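# Move three items and wooden caddy to window desk

## Task

Take the glue stick, the spice jar and the small round tin, plus the empty wooden caddy now on the desk beside the door, over to the desk under the window. The three items must end up standing upright on that desk, not inside the caddy; the glue stick and the tin may rest on either end. Each item earns full credit when placed that way, and partial credit if it merely sits on the window desk or inside the caddy while the caddy is there. The caddy earns credit only when it lies flat with nearly all of its footprint on the window desk and at least one of the three items is also there. If any other object ends up on the window desk or in or on the caddy, nothing earns credit. The task fails if the window desk is noticeably shifted or turned from where it began, if the low shelf is not upright at the end, or if the robot falls over or is left leaning.

## Robot and tools

Robot: a Hello Robot Stretch 4 with one arm. It has an omni-wheel base (rim within 0.23 m of the base origin), a lift running up a mast, an arm that telescopes forward, a three-axis wrist, and a five-finger hand.

Frames: the base frame sits on the floor below the base centre, with x ahead, y to the left and z up, in metres. hand_pose is reported in this frame for the hand point, which lies 0.045 m in front of the palm. Its printed value may be slightly off. base_odometry is given in the odometry frame, meaning the base frame as it was at scene start. It comes from wheel turns only, so slipping counts as motion. Heading is in rad, positive to the left.

move runs one action. Options are: base, joints or both, with optional speeds, pace and contact_limits; or end_of_arm by itself. A call with no action just reports the state and images.

base is a relative offset from where the base last measured itself, and it never turns during translate or strafe. translate_m is metres forward (+) or back, from -2 to 2. strafe_m is metres to the left (+) or right, from -2 to 2. rotate_rad is radians counter-clockwise (+), from -3.2 to 3.2. You may combine translate_m with strafe_m for a straight diagonal, but rotate_rad must be sent alone.

joints takes absolute targets, one number per named joint:
- lift_m: 0 to 1.2 m.
- arm_m: 0 to 0.55 m of extension.
- wrist_yaw_rad: -1.134 to 4.276. 0 points forward, + is left, about 3.14 is folded back.
- wrist_pitch_rad: -1.117 to 4.259. 0 is level, 1.57 points down.
- wrist_roll_rad: -1.117 to 4.259. 0 is palm up, 1.57 is palm to the right, 3.14 is palm down.
- hand_little, hand_ring, hand_middle, hand_index, hand_thumb_bend: -1 to 1, where +1 is straight/open and -1 is curled.
- hand_thumb_turn: -1 to 1, where +1 puts the thumb beside the palm and -1 puts it opposite the fingers.
- hand_force_limit: -1 to 1. This is a setting, mapping to roughly 0 to 10 N at the fingertip (15 N for the thumb).
- hand_speed: -0.96 to 1. This is a setting; +0.48 and above is full speed.
Targets outside a range are clipped and the result reports it. Any other bad value gets the call refused, and an unknown key makes the call invalid.

pace is "slow", "default", "fast" or "max". speeds gives top speeds per joint, for wrist_pitch_rad, wrist_yaw_rad, wrist_roll_rad, lift_m and arm_m. contact_limits ranges from 0 (gentlest) to 1, defaults to 0.5, and applies to arm_m, lift_m, translate_m, strafe_m and rotate_rad. Only put a limit next to its own command. A base limit stays in force until the next action that includes base. {"end_of_arm": "enable_torque"} powers up any wrist motor that has gone limp.

cameras can be head_camera, head_left_camera, head_right_camera, wrist_camera or all. [] means none. If omitted, you get all cameras when there is no action and none otherwise. blocking true (the default) waits until everything is still. blocking false returns almost at once; a later move overrides only the joints, or the base, that it names.

wait takes seconds from 0 to 10 and returns the state. It returns early once all motion has stopped. stop brakes every running motion and also firms up slack wheels. zoom_image takes camera and region [x0, y0, x1, y1] in pixels from the top-left, at most 504 by 504, from that camera's latest image. show_instructions displays the reference pages. finished_scene takes scene, the current scene's number, and is final.

Results: the "move" line says done, or otherwise the worst status. base_status and joint_status can read done, moving, off_target (stopped short and possibly still pushing), contact_stop (blocked and now slack), time_out, limit_stop_at_own_body, limit_stop_at_tilt (lean above 6 degrees; motions go slack) or torque_fault. An uncommanded stop, or a refused call, cancels the later move, wait and finished_scene calls in that reply. on_its_own lists what the robot did without being told. "pictures" gives the order of the images. lidar_m holds 12 distances in 30-degree sectors going counter-clockwise from straight ahead; "-" means nothing seen or closer than 0.25 m. wrist_depth_mm is a 7x7 grid of depths in mm. hand_stopped_by gives one word each for little, ring, middle, index, thumb_bend, thumb_turn: moving, target, force, stalled or fault. The *_load_n values are fingertip loads in N, positive when the finger is pushed open; a grip that has slipped shows up as loads near 0. motor_effort is in % with the peak in brackets, and servo_current is in mA. base_tilt is in degrees.

Hand geometry: the fingers extend about 0.06 to 0.07 m beyond the hand point. With the thumb turned in front, the hand can wrap objects about 0.035 to 0.065 m thick. For a gentle grip, set hand_speed to -0.94 or lower. A finger motor moves only when its target changes by at least 0.002. To squeeze harder, raise hand_force_limit and then send a more-closed target. The wrist camera sits behind the palm's heel and can bump into things.

Cautions: avoid self-collision. Keep the hand above lift_m 0.25 when it is over the base (0.45 if pointing down), and avoid combining tilting up with roll. Do not turn, drive or brake hard while carrying more than 1 kg with arm_m above 0.2. Approach slowly with low contact limits. Don't drop objects, release them while they are moving, or bump either desk or the low shelf. Pushing the hand into something with the base can make a wrist motor fault.

Each tool is called after "Call:" in YAML: its name, and indented under it one key for each argument.

Reference images:

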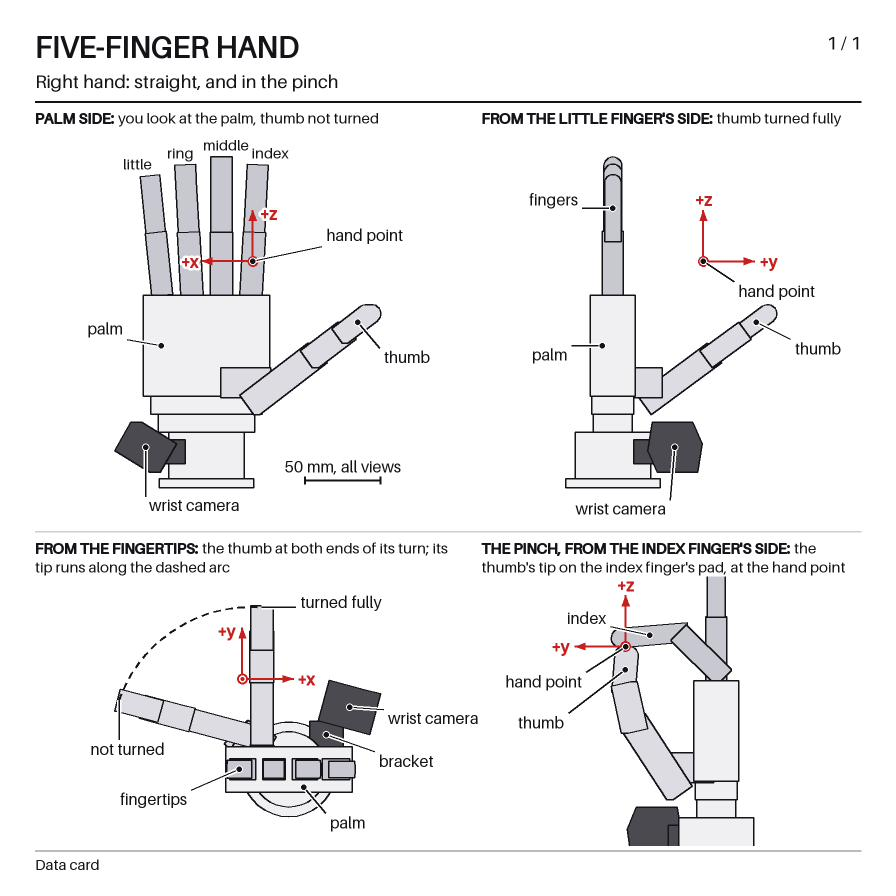

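## Session

Call:
move:
  cameras: ["all"]

Scene clock: 0.00 s.
base_odometry: x=+0.000 y=+0.000 heading=+0.000
turned_by_wheels: +0.000
turned_by_imu: +0.000
base_tilt: forward=+0.0 right=-1.6
lidar_m: 1.47 1.52 2.05 1.88 1.54 1.80 1.70 2.59 1.70 1.61 1.45 1.57
base_status: not commanded
joint_positions: lift_m=+0.179 arm_m=+0.001 wrist_yaw_rad=+3.076 wrist_pitch_rad=+0.003 wrist_roll_rad=+0.000 hand_little=+1.000 hand_ring=+1.000 hand_middle=+1.000 hand_index=+1.000 hand_thumb_turn=+1.000 hand_thumb_bend=+1.000 hand_force_limit=+0.000 hand_speed=-0.800
joint_status: not commanded
measured_speeds: all 0
hand_stopped_by: target,target,target,target,target,target
little_load_n: 0.0
ring_load_n: 0.0
middle_load_n: 0.0
index_load_n: 0.0
thumb_bend_load_n: 0.0
thumb_turn_load_n: 0.0
motor_effort: lift_m=+22 arm_m=-4 wheel_0=+0 wheel_1=+1 wheel_2=-1
servo_current: wrist_yaw_rad=39 wrist_pitch_rad=39 wrist_roll_rad=52
hand_pose: x=-0.0420 y=+0.1325 z=+0.4167 quat_wxyz=(-0.483, -0.484, +0.517, +0.515) (m; base frame)
wrist_depth_mm: 110 138 - - - - - / 107 139 213 - - - - / 113 140 222 - - - - / 141 181 - - - - - / - - - - - - - / 1160 1182 135 164 186 1430 - / 878 878 - 102 - - -
pictures: head_camera, head_left_camera, head_right_camera, wrist_camera

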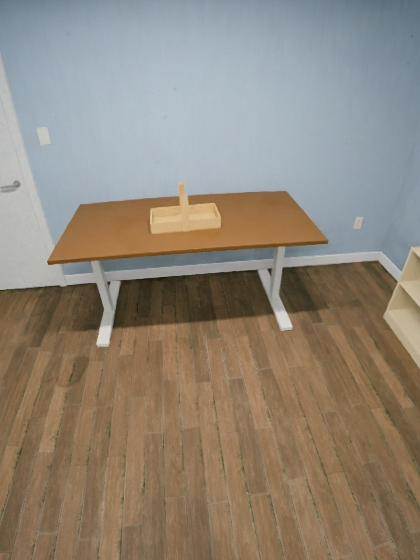

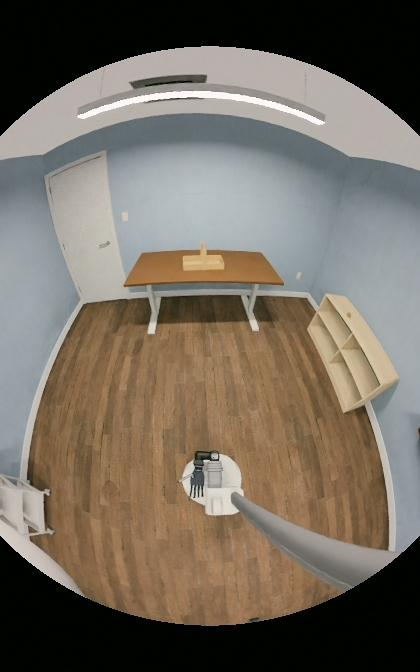

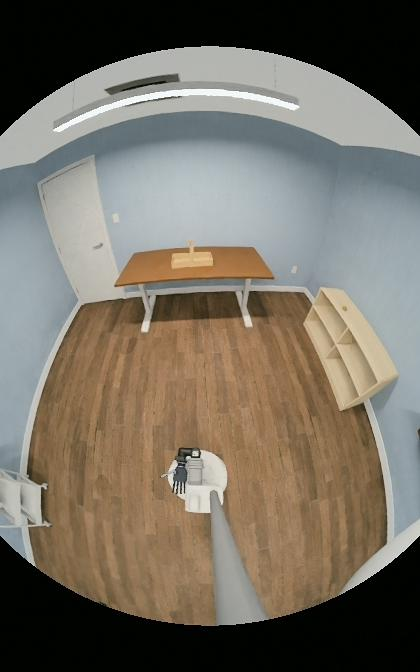

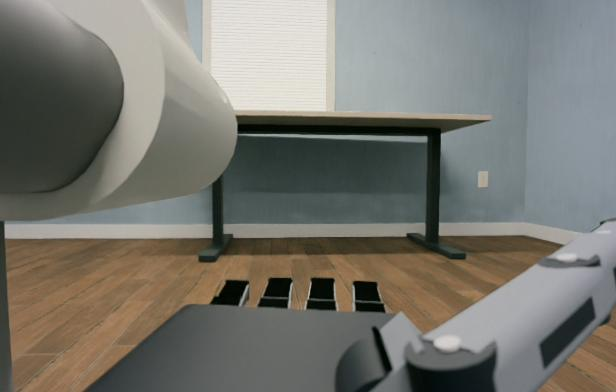

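Call:
move:
  base: {"rotate_rad": -1.57}
  cameras: ["all"]

Call:
move:
  base: {"rotate_rad": -1.57}
  cameras: ["head_camera", "head_left_camera"]

Call:
move:
  base: {"rotate_rad": -1.57}
  cameras: ["head_camera", "head_left_camera"]

Scene clock: 2.27 s.
move: done
base_odometry: x=+0.000 y=+0.000 heading=-1.570
turned_by_wheels: -1.570
turned_by_imu: -1.535
base_tilt: forward=+0.1 right=-1.6
lidar_m: 1.56 1.46 1.55 1.48 1.53 2.01 1.85 1.54 1.77 1.68 2.53 1.69
base_status: done
joint_positions: lift_m=+0.179 arm_m=+0.001 wrist_yaw_rad=+3.076 wrist_pitch_rad=+0.003 wrist_roll_rad=+0.000 hand_little=+1.000 hand_ring=+1.000 hand_middle=+1.000 hand_index=+1.000 hand_thumb_turn=+1.000 hand_thumb_bend=+1.000 hand_force_limit=+0.000 hand_speed=-0.800
joint_status: not commanded
measured_speeds: all 0
hand_stopped_by: target,target,target,target,target,target
little_load_n: 0.0
ring_load_n: 0.0
middle_load_n: 0.0
index_load_n: 0.0
thumb_bend_load_n: 0.0
thumb_turn_load_n: 0.0
motor_effort: lift_m=+22(22) arm_m=-4(4) wheel_0=+1(8) wheel_1=+0(8) wheel_2=+0(8)
servo_current: wrist_yaw_rad=52(65) wrist_pitch_rad=46(52) wrist_roll_rad=46(59)
hand_pose: x=-0.0420 y=+0.1325 z=+0.4167 quat_wxyz=(-0.483, -0.484, +0.517, +0.515) (m; base frame)
wrist_depth_mm: 110 138 - - - - - / 107 140 197 - - - - / 115 140 230 - - - - / 141 157 - - - - - / 1576 1576 - - - - - / 1160 1205 135 163 186 1430 - / 866 878 - 102 - - -
pictures: head_camera, head_left_camera, head_right_camera, wrist_camera

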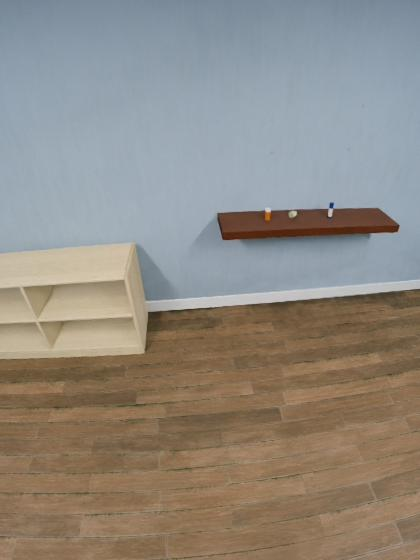

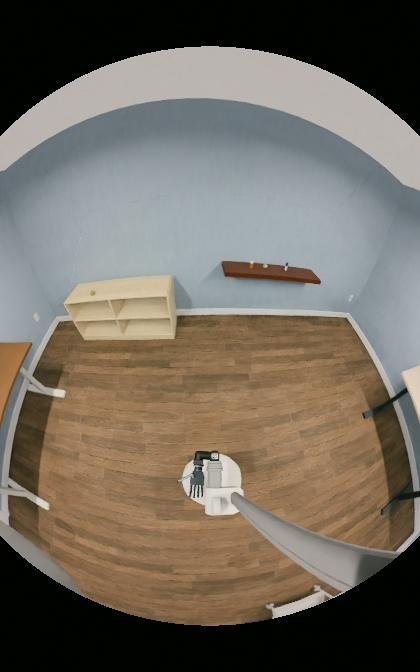

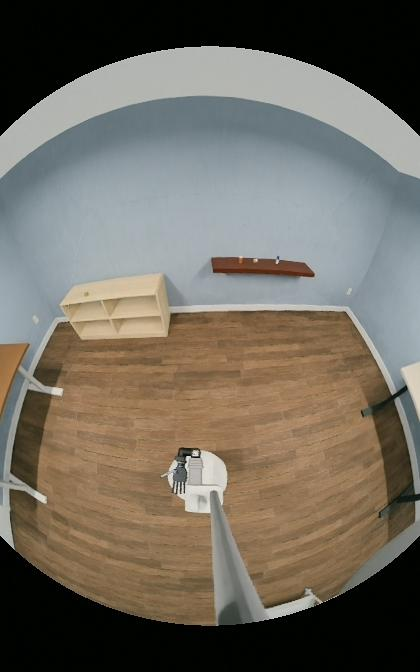

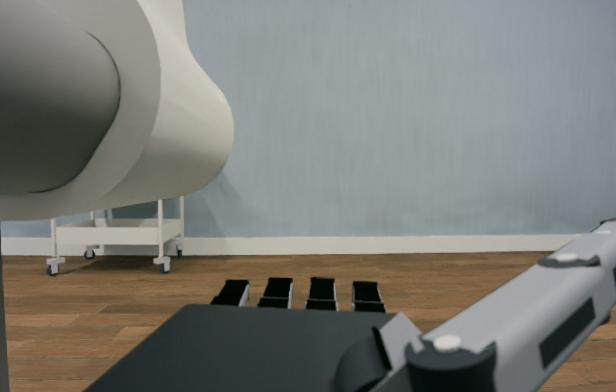

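Scene clock: 4.33 s.
move: done
base_odometry: x=+0.000 y=+0.000 heading=-3.140
turned_by_wheels: -1.570
turned_by_imu: -1.535
base_tilt: forward=+0.0 right=-1.6
lidar_m: 1.68 2.54 1.67 1.47 1.46 1.56 1.49 1.56 2.02 1.78 1.53 1.77
base_status: done
joint_positions: lift_m=+0.179 arm_m=+0.001 wrist_yaw_rad=+3.076 wrist_pitch_rad=+0.003 wrist_roll_rad=+0.000 hand_little=+1.000 hand_ring=+1.000 hand_middle=+1.000 hand_index=+1.000 hand_thumb_turn=+1.000 hand_thumb_bend=+1.000 hand_force_limit=+0.000 hand_speed=-0.800
joint_status: not commanded
measured_speeds: all 0
hand_stopped_by: target,target,target,target,target,target
little_load_n: 0.0
ring_load_n: 0.0
middle_load_n: 0.0
index_load_n: 0.0
thumb_bend_load_n: 0.0
thumb_turn_load_n: 0.0
motor_effort: lift_m=+22(22) arm_m=-4(4) wheel_0=+0(7) wheel_1=+0(8) wheel_2=+0(11)
servo_current: wrist_yaw_rad=26(65) wrist_pitch_rad=46(52) wrist_roll_rad=52(59)
hand_pose: x=-0.0420 y=+0.1325 z=+0.4167 quat_wxyz=(-0.483, -0.484, +0.517, +0.515) (m; base frame)
wrist_depth_mm: 110 138 - - - - - / 107 139 251 - - - - / 115 141 230 - - - - / 141 171 - - - - - / - 1983 - - - - - / 1182 1182 135 163 186 1464 - / 878 878 - 102 - - -
pictures: head_camera, head_left_camera

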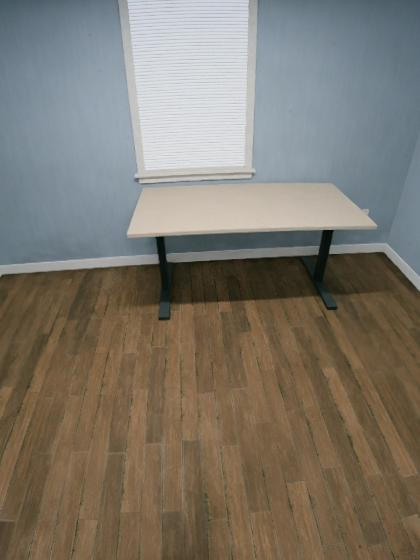

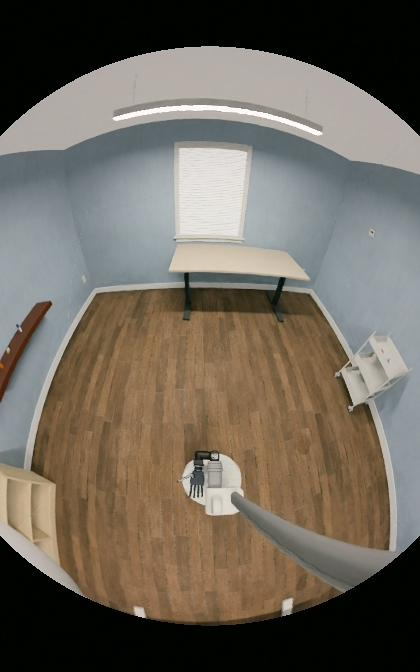

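Scene clock: 6.40 s.
move: done
base_odometry: x=+0.000 y=+0.000 heading=+1.573
turned_by_wheels: -1.570
turned_by_imu: -1.535
base_tilt: forward=+0.0 right=-1.6
lidar_m: 1.67 1.53 1.75 1.68 2.55 1.67 1.47 1.47 1.57 1.47 1.54 2.00
base_status: done
joint_positions: lift_m=+0.179 arm_m=+0.001 wrist_yaw_rad=+3.076 wrist_pitch_rad=+0.003 wrist_roll_rad=+0.000 hand_little=+1.000 hand_ring=+1.000 hand_middle=+1.000 hand_index=+1.000 hand_thumb_turn=+1.000 hand_thumb_bend=+1.000 hand_force_limit=+0.000 hand_speed=-0.800
joint_status: not commanded
measured_speeds: all 0
hand_stopped_by: target,target,target,target,target,target
little_load_n: 0.0
ring_load_n: 0.0
middle_load_n: 0.0
index_load_n: 0.0
thumb_bend_load_n: 0.0
thumb_turn_load_n: 0.0
motor_effort: lift_m=+22(22) arm_m=-4(4) wheel_0=+1(9) wheel_1=-1(8) wheel_2=+1(11)
servo_current: wrist_yaw_rad=46(85) wrist_pitch_rad=46(52) wrist_roll_rad=46(59)
hand_pose: x=-0.0420 y=+0.1325 z=+0.4167 quat_wxyz=(-0.483, -0.484, +0.517, +0.515) (m; base frame)
wrist_depth_mm: 110 138 - - - - - / 108 139 190 - - - - / 115 141 216 - - - - / 140 157 265 - - - - / 1576 1576 1618 1863 1863 - - / 1182 1182 135 163 186 1464 - / 854 878 - 102 - - -
pictures: head_camera, head_left_camera

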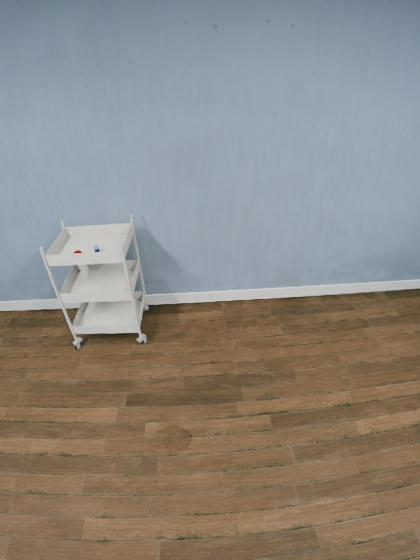

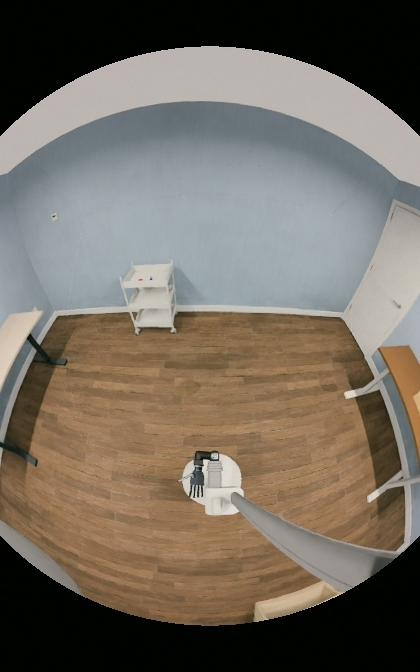

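Call:
zoom_image:
  camera: "head_camera"
  region: [20, 200, 180, 360]

Call:
move:
  base: {"rotate_rad": 3.14}
  cameras: ["head_camera", "head_left_camera"]

Call:
zoom_image:
  camera: "head_camera"
  region: [210, 170, 410, 270]

Call:
zoom_image:
  camera: "head_left_camera"
  region: [60, 260, 190, 350]

Scaled by 3.150 from the camera's 420x560 image, which has a finer 1200x1600 frame.

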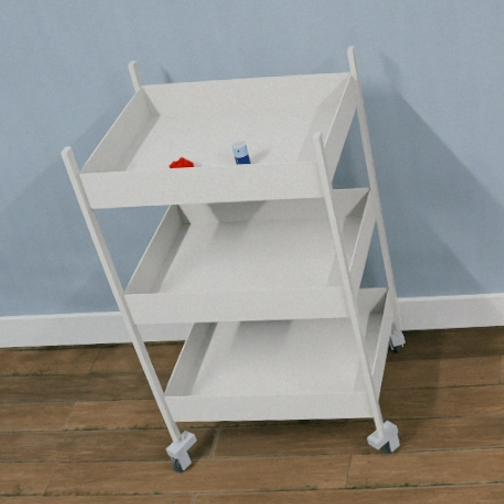

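Scene clock: 9.80 s.
move: done
base_odometry: x=+0.000 y=+0.000 heading=-1.570
turned_by_wheels: +3.140
turned_by_imu: +3.071
base_tilt: forward=+0.1 right=-1.6
lidar_m: 1.58 1.46 1.58 1.47 1.52 2.03 1.84 1.55 1.80 1.69 2.54 1.68
base_status: done
joint_positions: lift_m=+0.179 arm_m=+0.001 wrist_yaw_rad=+3.076 wrist_pitch_rad=+0.003 wrist_roll_rad=+0.000 hand_little=+1.000 hand_ring=+1.000 hand_middle=+1.000 hand_index=+1.000 hand_thumb_turn=+1.000 hand_thumb_bend=+1.000 hand_force_limit=+0.000 hand_speed=-0.800
joint_status: not commanded
measured_speeds: all 0
hand_stopped_by: target,target,target,target,target,target
little_load_n: 0.0
ring_load_n: 0.0
middle_load_n: 0.0
index_load_n: 0.0
thumb_bend_load_n: 0.0
thumb_turn_load_n: 0.0
motor_effort: lift_m=+22(22) arm_m=-4(5) wheel_0=-1(8) wheel_1=+1(7) wheel_2=-1(12)
servo_current: wrist_yaw_rad=72(78) wrist_pitch_rad=46(52) wrist_roll_rad=59(59)
hand_pose: x=-0.0419 y=+0.1325 z=+0.4167 quat_wxyz=(-0.483, -0.484, +0.517, +0.515) (m; base frame)
wrist_depth_mm: 109 139 - - - - - / 107 139 189 - - - - / 115 141 241 - - - - / 141 156 - - - - - / 1576 1618 - - - - - / 1160 1182 135 163 186 1464 - / 878 866 - 102 - - -
pictures: head_camera, head_left_camera

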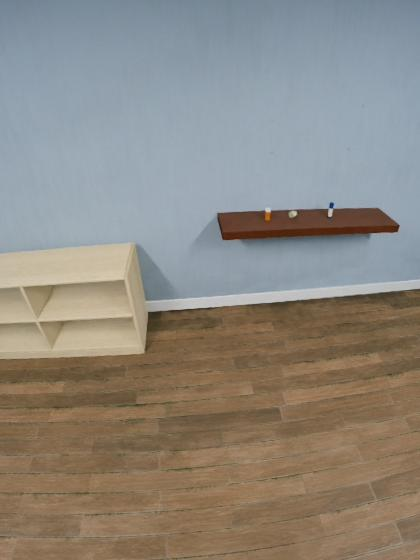

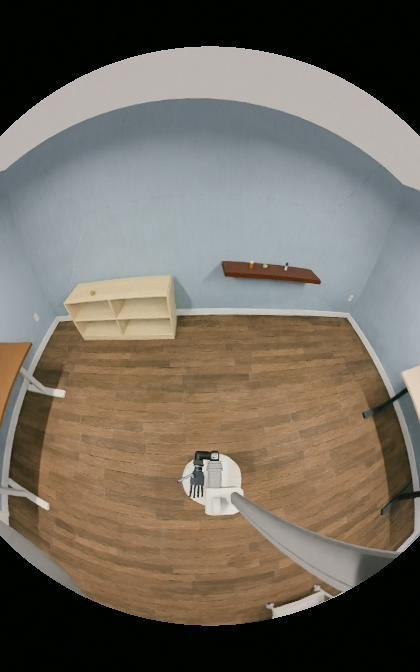

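Scaled by 2.520 from the camera's 420x560 image, which has a finer 1200x1600 frame.

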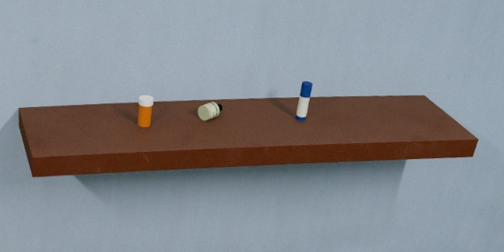

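Scaled by 3.877 from the camera's 420x672 image, which has a finer 600x960 frame.

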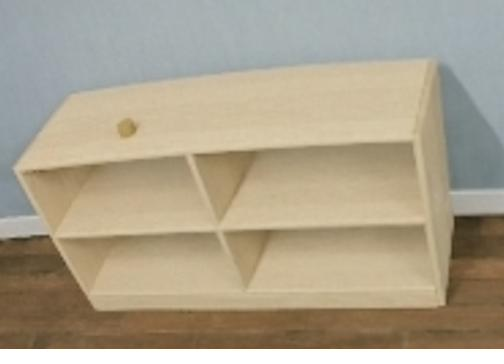

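Call:
move:
  joints: {"lift_m": 0.7, "wrist_yaw_rad": 0.0, "wrist_pitch_rad": 0.8, "wrist_roll_rad": 3.14}
  cameras: ["all"]

Scene clock: 15.83 s.
move: done
base_odometry: x=+0.000 y=+0.000 heading=-1.570
turned_by_wheels: +0.000
turned_by_imu: +0.000
base_tilt: forward=+0.1 right=-1.6
lidar_m: 1.58 1.44 1.57 1.47 1.53 2.06 1.86 1.53 1.79 1.69 2.55 1.68
base_status: not commanded
joint_positions: lift_m=+0.700 arm_m=+0.001 wrist_yaw_rad=+0.004 wrist_pitch_rad=+0.801 wrist_roll_rad=+3.138 hand_little=+1.000 hand_ring=+1.000 hand_middle=+1.000 hand_index=+1.000 hand_thumb_turn=+1.000 hand_thumb_bend=+1.000 hand_force_limit=+0.000 hand_speed=-0.800
joint_status: all done
measured_speeds: all 0
hand_stopped_by: target,target,target,target,target,target
little_load_n: 0.0
ring_load_n: -0.5
middle_load_n: 0.0
index_load_n: 0.0
thumb_bend_load_n: 0.0
thumb_turn_load_n: 0.0
motor_effort: lift_m=+26(30) arm_m=-4(5) wheel_0=-1(2) wheel_1=+1(2) wheel_2=-1(2)
servo_current: wrist_yaw_rad=59(176) wrist_pitch_rad=46(72) wrist_roll_rad=52(124)
hand_pose: x=+0.2826 y=-0.0564 z=+0.6769 quat_wxyz=(-0.266, +0.658, -0.653, +0.266) (m; base frame)
wrist_depth_mm: 809 788 788 768 768 750 750 / 891 891 866 866 842 831 820 / 1008 991 976 976 946 931 917 / 1182 1138 1138 1118 1098 1060 1060 / 1397 1366 1308 1281 1255 1229 1160 / 1661 1576 135 163 186 1366 - / - - - 102 - - -
pictures: head_camera, head_left_camera, head_right_camera, wrist_camera
camera_calibration:
wrist_camera: T_world_to_cam=[[-0.00251698, 0.998212, -0.0597227, 0.126712], [0.689897, 0.0449671, 0.72251, -0.682845], [0.723903, -0.0393839, -0.688776, 0.41488], [0, 0, 0, 1]] pos_world=[0.171079, -0.0794408, 0.786689]

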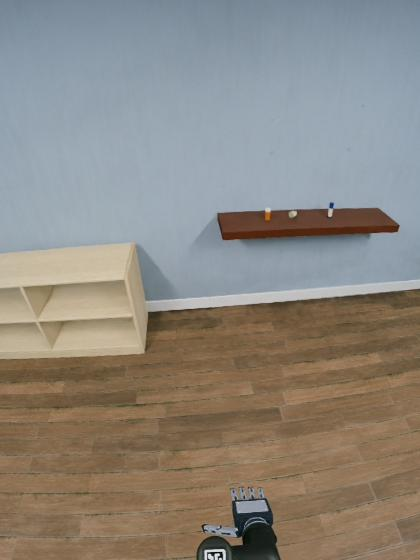

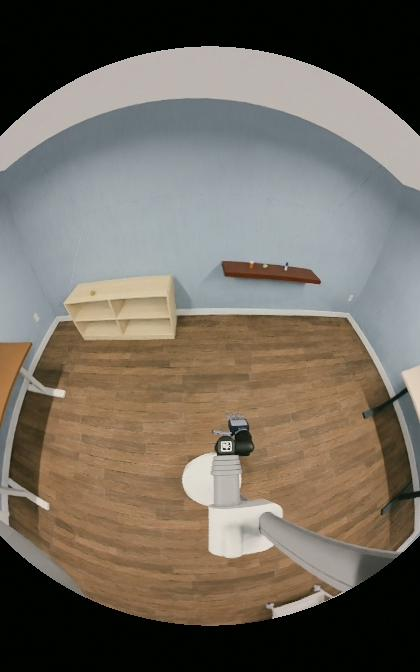

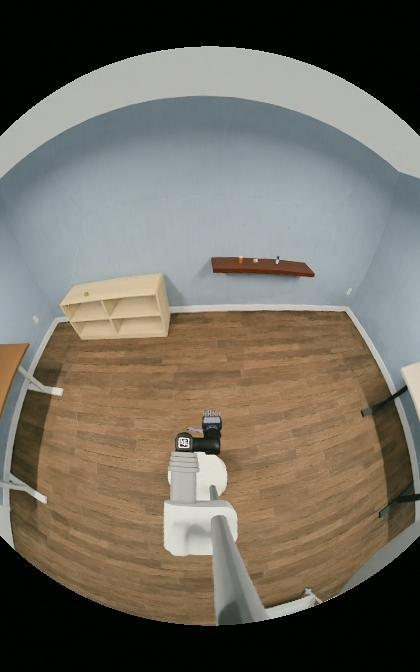

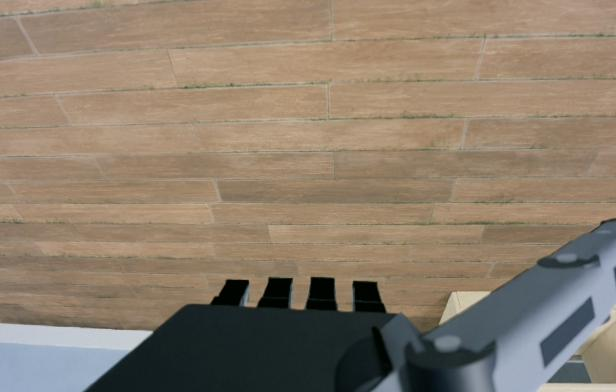

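Call:
move:
  base: {"translate_m": 0.75, "strafe_m": -0.5}
  joints: {"lift_m": 1.1}
  cameras: ["all"]

Call:
zoom_image:
  camera: "head_camera"
  region: [0, 150, 420, 450]

Scene clock: 20.67 s.
move: done
base_odometry: x=-0.500 y=-0.750 heading=-1.570
turned_by_wheels: +0.000
turned_by_imu: -0.001
base_tilt: forward=+0.1 right=-1.6
lidar_m: 0.86 0.90 1.12 2.01 2.08 2.78 2.20 1.77 1.25 1.21 1.73 0.94
base_status: done
joint_positions: lift_m=+1.100 arm_m=+0.001 wrist_yaw_rad=+0.003 wrist_pitch_rad=+0.801 wrist_roll_rad=+3.138 hand_little=+1.000 hand_ring=+1.000 hand_middle=+1.000 hand_index=+1.000 hand_thumb_turn=+1.000 hand_thumb_bend=+1.000 hand_force_limit=+0.000 hand_speed=-0.800
joint_status: all done
measured_speeds: all 0
hand_stopped_by: target,target,target,target,target,target
little_load_n: 0.0
ring_load_n: 0.0
middle_load_n: 0.0
index_load_n: 0.0
thumb_bend_load_n: 0.0
thumb_turn_load_n: 0.0
motor_effort: lift_m=+25(30) arm_m=-4(5) wheel_0=-1(9) wheel_1=-3(4) wheel_2=+1(14)
servo_current: wrist_yaw_rad=52(65) wrist_pitch_rad=52(52) wrist_roll_rad=46(59)
hand_pose: x=+0.2826 y=-0.0564 z=+1.0770 quat_wxyz=(-0.266, +0.658, -0.653, +0.266) (m; base frame)
wrist_depth_mm: 1229 1205 1182 1160 1138 1138 1118 / 1366 1336 1336 1255 1281 1229 1229 / 1537 1499 1464 1464 1430 1397 1336 / - - - - - - - / - - - - - - - / - 904 135 137 186 798 - / - - - 102 - - -
pictures: head_camera, head_left_camera, head_right_camera, wrist_camera
camera_calibration:
wrist_camera: T_world_to_cam=[[-0.00237583, 0.998212, -0.0597205, 0.150581], [0.6899, 0.0448681, 0.722513, -0.971933], [0.723901, -0.0394846, -0.688773, 0.690448], [0, 0, 0, 1]] pos_world=[0.171078, -0.0794405, 1.18679]

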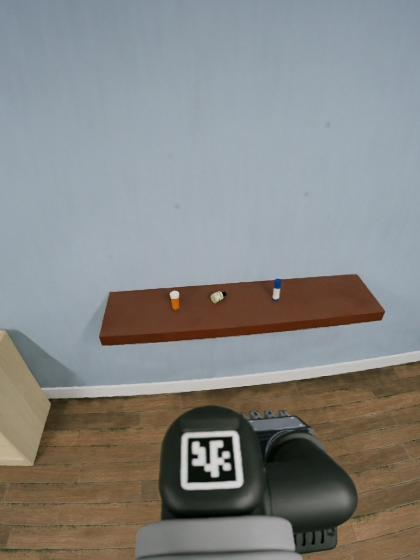

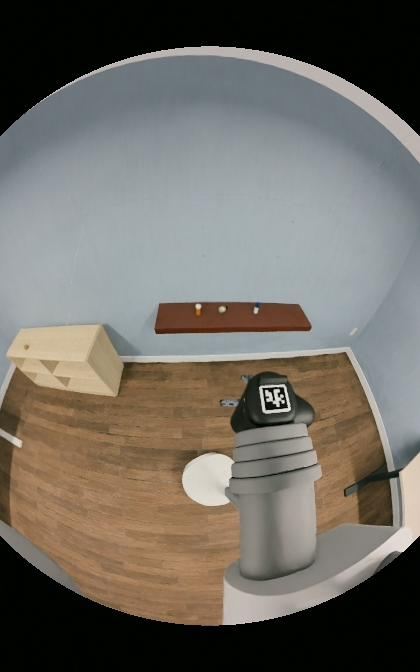

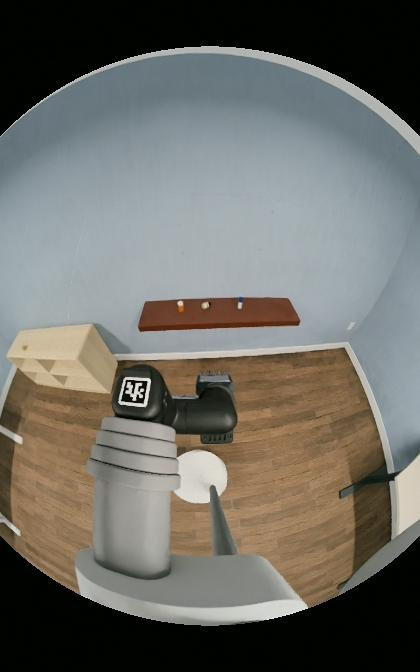

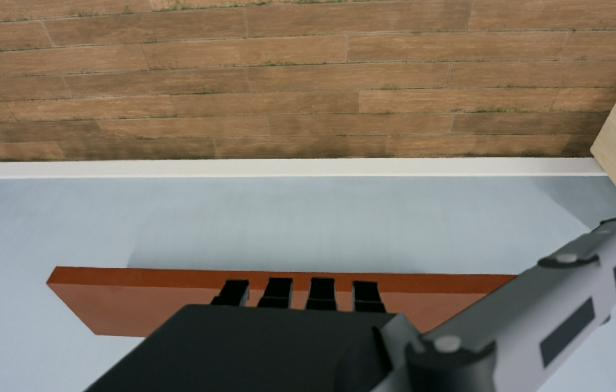

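Scaled by 1.200 from the camera's 420x560 image, which has a finer 1200x1600 frame.

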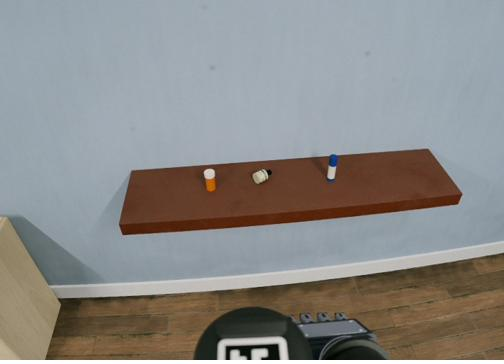

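Call:
move:
  joints: {"lift_m": 0.8, "wrist_pitch_rad": 0.0, "wrist_roll_rad": 1.57, "hand_thumb_turn": -1.0, "hand_speed": 0.3}
  cameras: ["all"]

Scene clock: 24.10 s.
move: done
base_odometry: x=-0.500 y=-0.750 heading=-1.570
turned_by_wheels: +0.000
turned_by_imu: +0.000
base_tilt: forward=+0.0 right=-1.6
lidar_m: 0.88 0.89 1.10 2.01 2.08 2.77 2.16 1.79 1.25 1.21 1.71 0.94
base_status: not commanded
joint_positions: lift_m=+0.800 arm_m=+0.001 wrist_yaw_rad=+0.003 wrist_pitch_rad=+0.009 wrist_roll_rad=+1.572 hand_little=+1.000 hand_ring=+1.000 hand_middle=+1.000 hand_index=+1.000 hand_thumb_turn=-1.000 hand_thumb_bend=+1.000 hand_force_limit=+0.000 hand_speed=+0.300
joint_status: all done
measured_speeds: all 0
hand_stopped_by: target,target,target,target,target,target
little_load_n: 0.0
ring_load_n: 0.0
middle_load_n: 0.0
index_load_n: 0.0
thumb_bend_load_n: -0.5
thumb_turn_load_n: 0.0
motor_effort: lift_m=+17(24) arm_m=-4(5) wheel_0=-1(2) wheel_1=-3(3) wheel_2=+1(1)
servo_current: wrist_yaw_rad=65(65) wrist_pitch_rad=65(195) wrist_roll_rad=52(111)
hand_pose: x=+0.3931 y=-0.1468 z=+0.9456 quat_wxyz=(-0.002, +0.710, +0.001, +0.704) (m; base frame)
wrist_depth_mm: - - - - 676 654 - / - - - - - - - / - - - - - - - / - - - - - - - / - - - - - - - / - - 125 137 - - - / - - - - - - -
pictures: head_camera, head_left_camera, head_right_camera, wrist_camera
camera_calibration:
wrist_camera: T_world_to_cam=[[0.0344048, -0.0358802, -0.998764, 0.954831], [-0.041862, 0.998427, -0.0373101, 0.196934], [0.998531, 0.0430939, 0.0328486, -0.261805], [0, 0, 0, 1]] pos_world=[0.236814, -0.151083, 0.969598]

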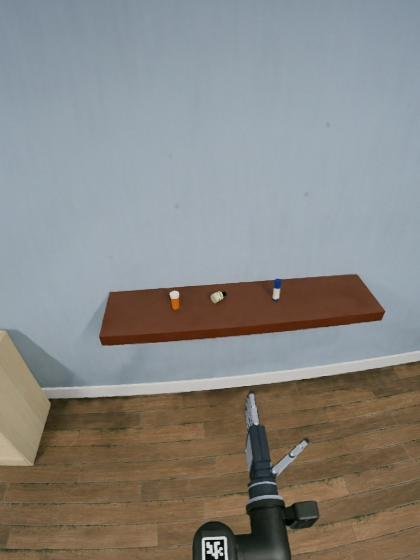

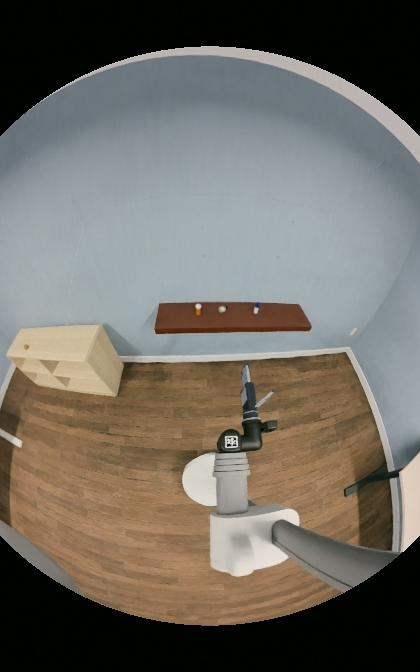

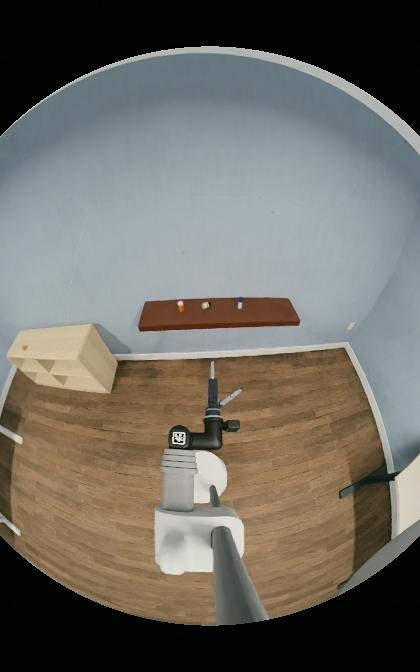

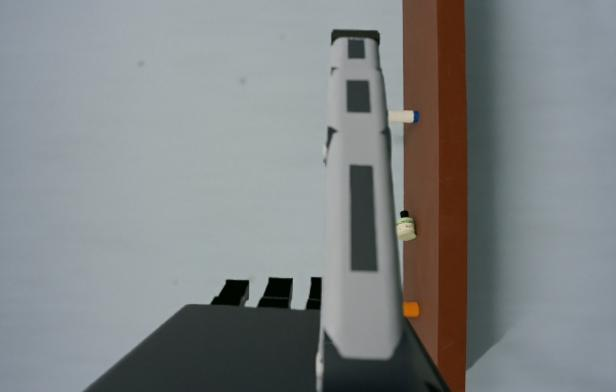

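Call:
move:
  base: {"translate_m": 0.3, "strafe_m": -0.13}
  cameras: ["all"]

Call:
zoom_image:
  camera: "head_camera"
  region: [80, 320, 332, 560]

Scene clock: 27.07 s.
move: done
base_odometry: x=-0.629 y=-1.050 heading=-1.570
turned_by_wheels: +0.000
turned_by_imu: +0.000
base_tilt: forward=+0.0 right=-1.6
lidar_m: 0.58 0.59 1.08 1.44 2.23 3.11 2.49 1.53 1.21 1.79 1.29 0.64
base_status: done
joint_positions: lift_m=+0.800 arm_m=+0.001 wrist_yaw_rad=+0.003 wrist_pitch_rad=+0.009 wrist_roll_rad=+1.572 hand_little=+1.000 hand_ring=+1.000 hand_middle=+1.000 hand_index=+1.000 hand_thumb_turn=-1.000 hand_thumb_bend=+1.000 hand_force_limit=+0.000 hand_speed=+0.300
joint_status: not commanded
measured_speeds: all 0
hand_stopped_by: target,target,target,target,target,target
little_load_n: 0.0
ring_load_n: 0.0
middle_load_n: 0.0
index_load_n: 0.0
thumb_bend_load_n: 0.0
thumb_turn_load_n: 0.5
motor_effort: lift_m=+18(18) arm_m=-4(5) wheel_0=-1(10) wheel_1=+0(3) wheel_2=+1(15)
servo_current: wrist_yaw_rad=46(78) wrist_pitch_rad=59(72) wrist_roll_rad=46(65)
hand_pose: x=+0.3931 y=-0.1468 z=+0.9455 quat_wxyz=(-0.002, +0.710, +0.001, +0.704) (m; base frame)
wrist_depth_mm: 640 634 634 634 634 469 364 / 640 634 634 634 - 473 364 / 627 634 627 634 - 442 362 / 634 627 621 634 - 439 364 / 627 627 621 621 - 413 362 / 621 621 135 137 - 407 359 / 621 621 - - - - 359
pictures: head_camera, head_left_camera, head_right_camera, wrist_camera
camera_calibration:
wrist_camera: T_world_to_cam=[[0.0344048, -0.0358802, -0.998764, 0.954831], [-0.041862, 0.998427, -0.0373101, 0.196934], [0.998531, 0.0430939, 0.0328486, -0.261805], [0, 0, 0, 1]] pos_world=[0.236814, -0.151083, 0.969598]

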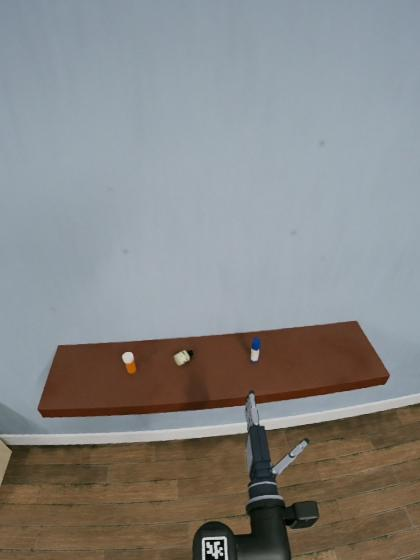

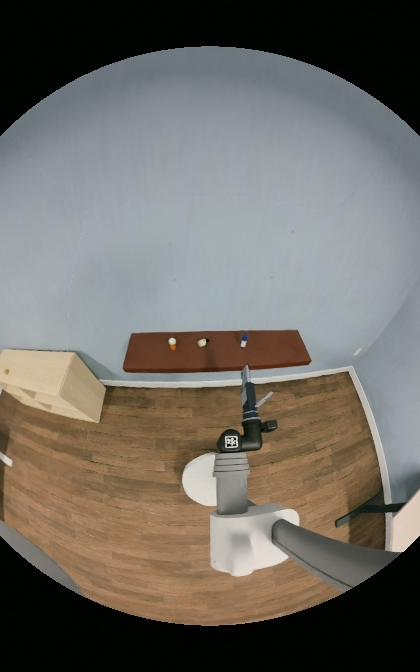

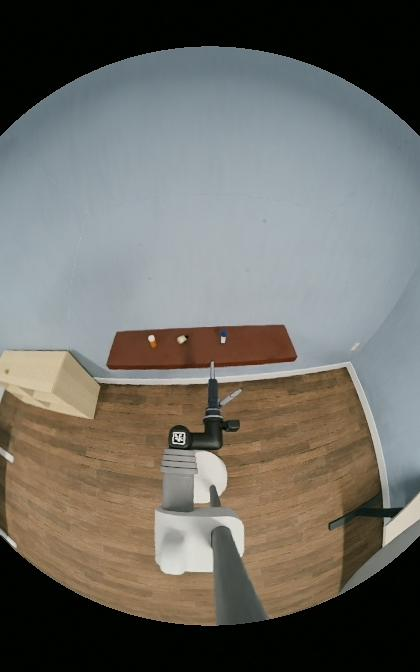

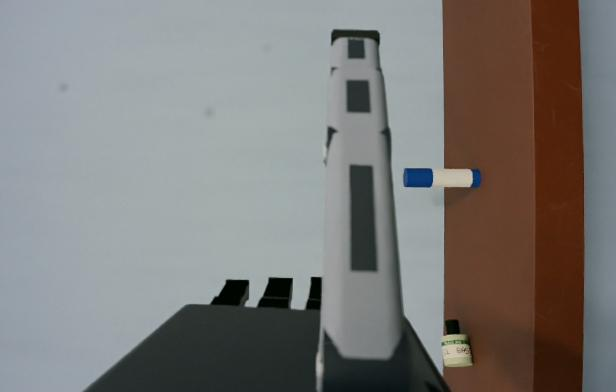

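Scaled by 2.000 from the camera's 420x560 image, which has a finer 1200x1600 frame.

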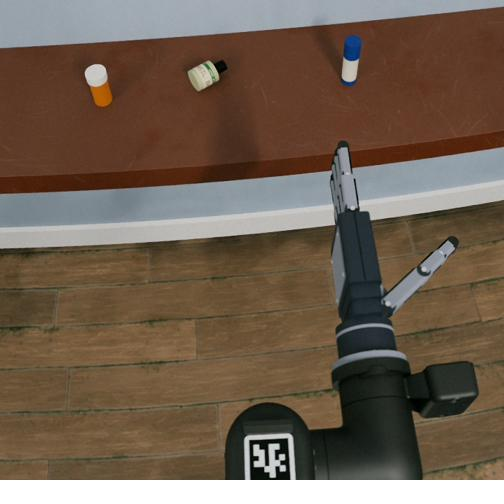

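Call:
move:
  joints: {"lift_m": 0.67, "arm_m": 0.05}
  cameras: ["all"]

Call:
zoom_image:
  camera: "head_camera"
  region: [80, 320, 332, 560]

Call:
zoom_image:
  camera: "wrist_camera"
  region: [150, 0, 616, 392]

Scene clock: 30.37 s.
move: done
base_odometry: x=-0.629 y=-1.050 heading=-1.570
turned_by_wheels: +0.000
turned_by_imu: +0.000
base_tilt: forward=+0.1 right=-1.6
lidar_m: 0.58 0.59 1.10 1.44 2.24 3.09 2.50 1.55 1.20 1.79 1.30 0.60
base_status: not commanded
joint_positions: lift_m=+0.670 arm_m=+0.050 wrist_yaw_rad=+0.003 wrist_pitch_rad=+0.009 wrist_roll_rad=+1.572 hand_little=+1.000 hand_ring=+1.000 hand_middle=+1.000 hand_index=+1.000 hand_thumb_turn=-1.000 hand_thumb_bend=+1.000 hand_force_limit=+0.000 hand_speed=+0.300
joint_status: all done
measured_speeds: all 0
hand_stopped_by: target,target,target,target,target,target
little_load_n: 0.0
ring_load_n: 0.0
middle_load_n: 0.0
index_load_n: 0.0
thumb_bend_load_n: 0.0
thumb_turn_load_n: 0.0
motor_effort: lift_m=+17(19) arm_m=+6(7) wheel_0=-1(2) wheel_1=+0(1) wheel_2=+1(1)
servo_current: wrist_yaw_rad=52(72) wrist_pitch_rad=65(65) wrist_roll_rad=52(59)
hand_pose: x=+0.4424 y=-0.1468 z=+0.8157 quat_wxyz=(-0.002, +0.710, +0.001, +0.704) (m; base frame)
wrist_depth_mm: 585 591 580 580 330 580 574 / 585 585 580 574 104 574 574 / 591 580 580 580 - 569 569 / 580 580 574 580 - 564 569 / 574 580 574 574 - 569 574 / 574 574 135 137 - 569 569 / 569 580 - - - - 569
pictures: head_camera, head_left_camera, head_right_camera, wrist_camera
camera_calibration:
wrist_camera: T_world_to_cam=[[0.0347006, -0.0358735, -0.998754, 0.823304], [-0.0417509, 0.998431, -0.0373125, 0.194123], [0.998525, 0.0429937, 0.0331484, -0.30703], [0, 0, 0, 1]] pos_world=[0.286113, -0.151083, 0.839699]

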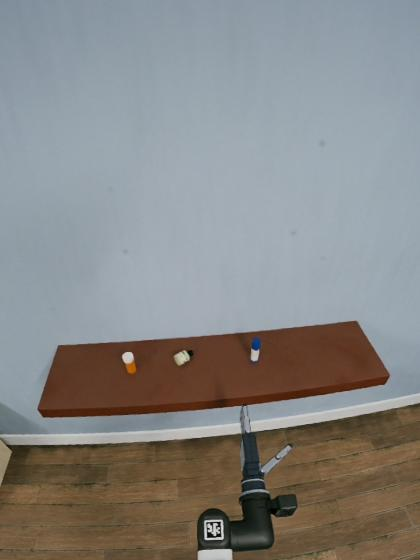

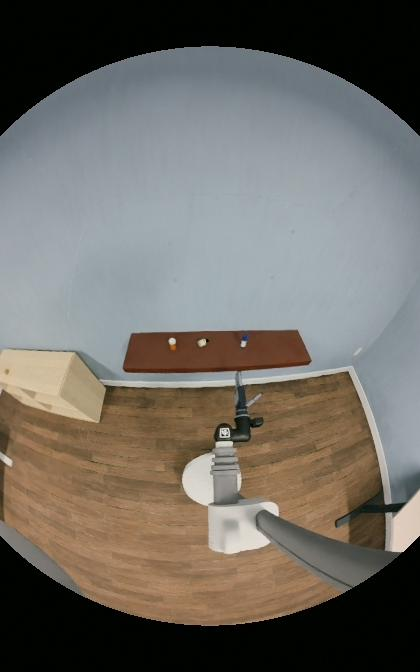

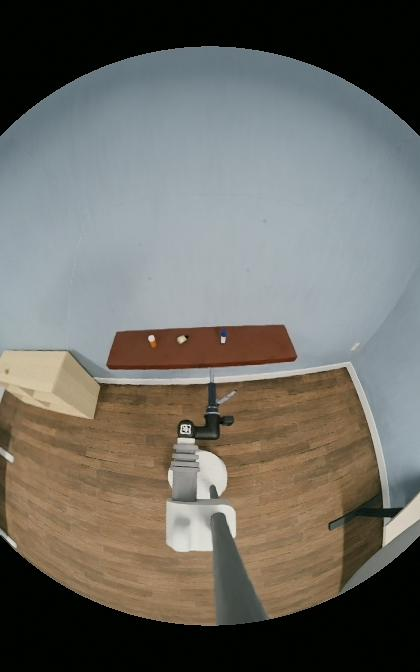

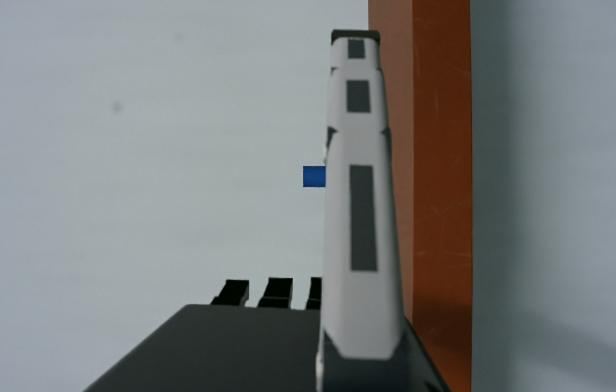

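Scaled by 2.000 from the camera's 420x560 image, which has a finer 1200x1600 frame.

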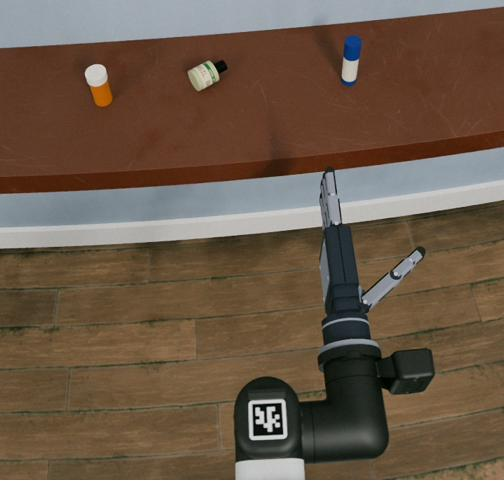

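Scaled by 1.082.

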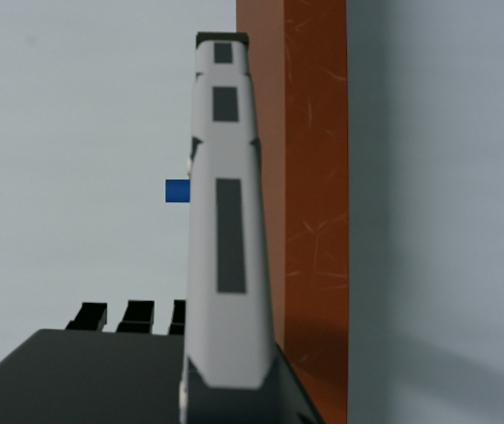

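Call:
move:
  base: {"strafe_m": -0.015}

Call:
move:
  joints: {"arm_m": 0.24}
  contact_limits: {"arm_m": 0.1}
  cameras: ["head_camera", "wrist_camera"]

Call:
zoom_image:
  camera: "head_camera"
  region: [150, 320, 350, 510]

Scene clock: 32.07 s.
move: done
base_odometry: x=-0.644 y=-1.051 heading=-1.570
turned_by_wheels: +0.000
turned_by_imu: +0.000
base_tilt: forward=+0.0 right=-1.6
lidar_m: 0.57 0.59 1.10 1.45 2.25 3.08 2.50 1.55 1.21 1.78 1.27 0.63
base_status: done
joint_positions: lift_m=+0.670 arm_m=+0.050 wrist_yaw_rad=+0.003 wrist_pitch_rad=+0.009 wrist_roll_rad=+1.572 hand_little=+1.000 hand_ring=+1.000 hand_middle=+1.000 hand_index=+1.000 hand_thumb_turn=-1.000 hand_thumb_bend=+1.000 hand_force_limit=+0.000 hand_speed=+0.300
joint_status: not commanded
measured_speeds: all 0
hand_stopped_by: target,target,target,target,target,target
little_load_n: 0.0
ring_load_n: 0.0
middle_load_n: 0.0
index_load_n: 0.0
thumb_bend_load_n: 0.0
thumb_turn_load_n: 0.5
motor_effort: lift_m=+17(17) arm_m=+6(6) wheel_0=-1(7) wheel_1=-1(7) wheel_2=+0(5)
servo_current: wrist_yaw_rad=46(65) wrist_pitch_rad=59(65) wrist_roll_rad=46(59)
hand_pose: x=+0.4424 y=-0.1468 z=+0.8157 quat_wxyz=(-0.002, +0.710, +0.001, +0.704) (m; base frame)
wrist_depth_mm: 597 585 591 580 330 585 580 / 585 585 580 580 104 585 574 / 591 585 580 580 - 574 574 / 585 580 585 580 - 574 569 / 580 580 580 580 - 569 569 / 574 574 135 137 - 564 569 / 574 574 - - - - 564
pictures: none

Scene clock: 33.73 s.
move: done
base_odometry: x=-0.644 y=-1.051 heading=-1.570
turned_by_wheels: +0.000
turned_by_imu: +0.000
base_tilt: forward=+0.1 right=-1.6
lidar_m: 0.57 0.60 1.10 1.47 2.25 3.07 2.49 1.57 1.19 1.77 1.27 0.61
base_status: not commanded
joint_positions: lift_m=+0.670 arm_m=+0.240 wrist_yaw_rad=+0.003 wrist_pitch_rad=+0.009 wrist_roll_rad=+1.572 hand_little=+1.000 hand_ring=+1.000 hand_middle=+1.000 hand_index=+1.000 hand_thumb_turn=-1.000 hand_thumb_bend=+1.000 hand_force_limit=+0.000 hand_speed=+0.300
joint_status: all done
measured_speeds: all 0
hand_stopped_by: target,target,target,target,target,target
little_load_n: 0.0
ring_load_n: 0.0
middle_load_n: 0.0
index_load_n: 0.0
thumb_bend_load_n: 0.0
thumb_turn_load_n: 0.0
motor_effort: lift_m=+17(17) arm_m=+6(7) wheel_0=-2(2) wheel_1=-1(1) wheel_2=+0(0)
servo_current: wrist_yaw_rad=52(78) wrist_pitch_rad=52(65) wrist_roll_rad=46(65)
contact_limits: arm_m 0.1
hand_pose: x=+0.6324 y=-0.1468 z=+0.8157 quat_wxyz=(-0.002, +0.710, +0.001, +0.704) (m; base frame)
wrist_depth_mm: 397 394 392 392 324 178 - / 392 392 392 389 108 179 137 / 394 392 389 387 - 180 - / 392 389 389 387 - 179 130 / 389 384 387 387 - 166 137 / 387 387 135 137 - 165 136 / 387 387 - - - 153 -
pictures: head_camera, wrist_camera
camera_calibration:
wrist_camera: T_world_to_cam=[[0.0346971, -0.035877, -0.998754, 0.816712], [-0.0416511, 0.998435, -0.0373126, 0.202009], [0.99853, 0.0428938, 0.0331485, -0.496767], [0, 0, 0, 1]] pos_world=[0.476113, -0.151083, 0.839699]

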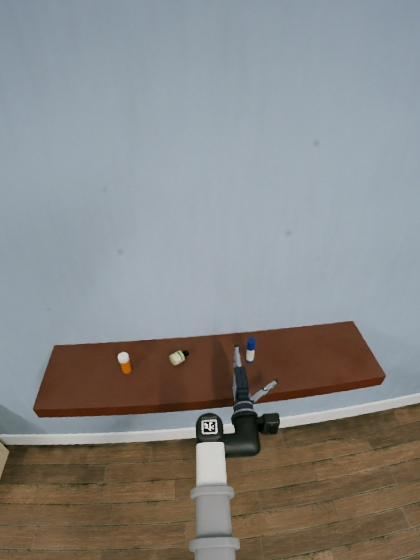

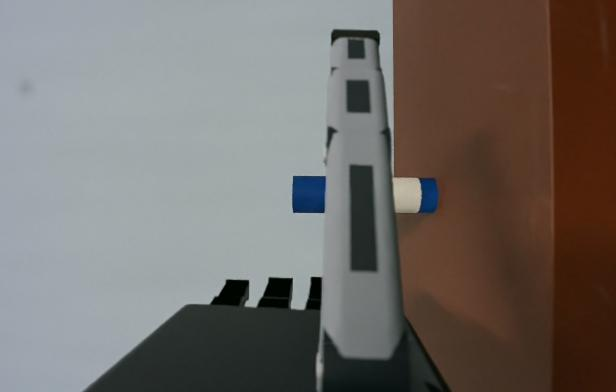

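Scaled by 2.520 from the camera's 420x560 image, which has a finer 1200x1600 frame.

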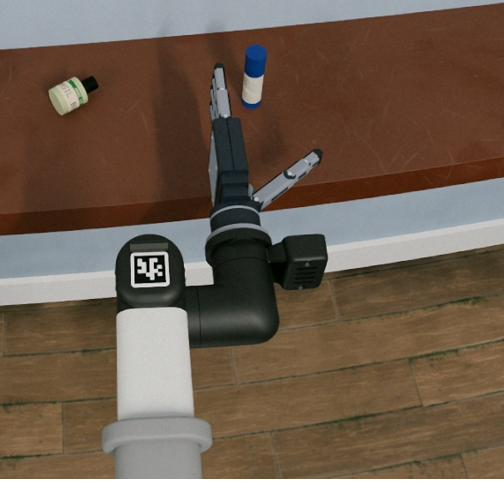

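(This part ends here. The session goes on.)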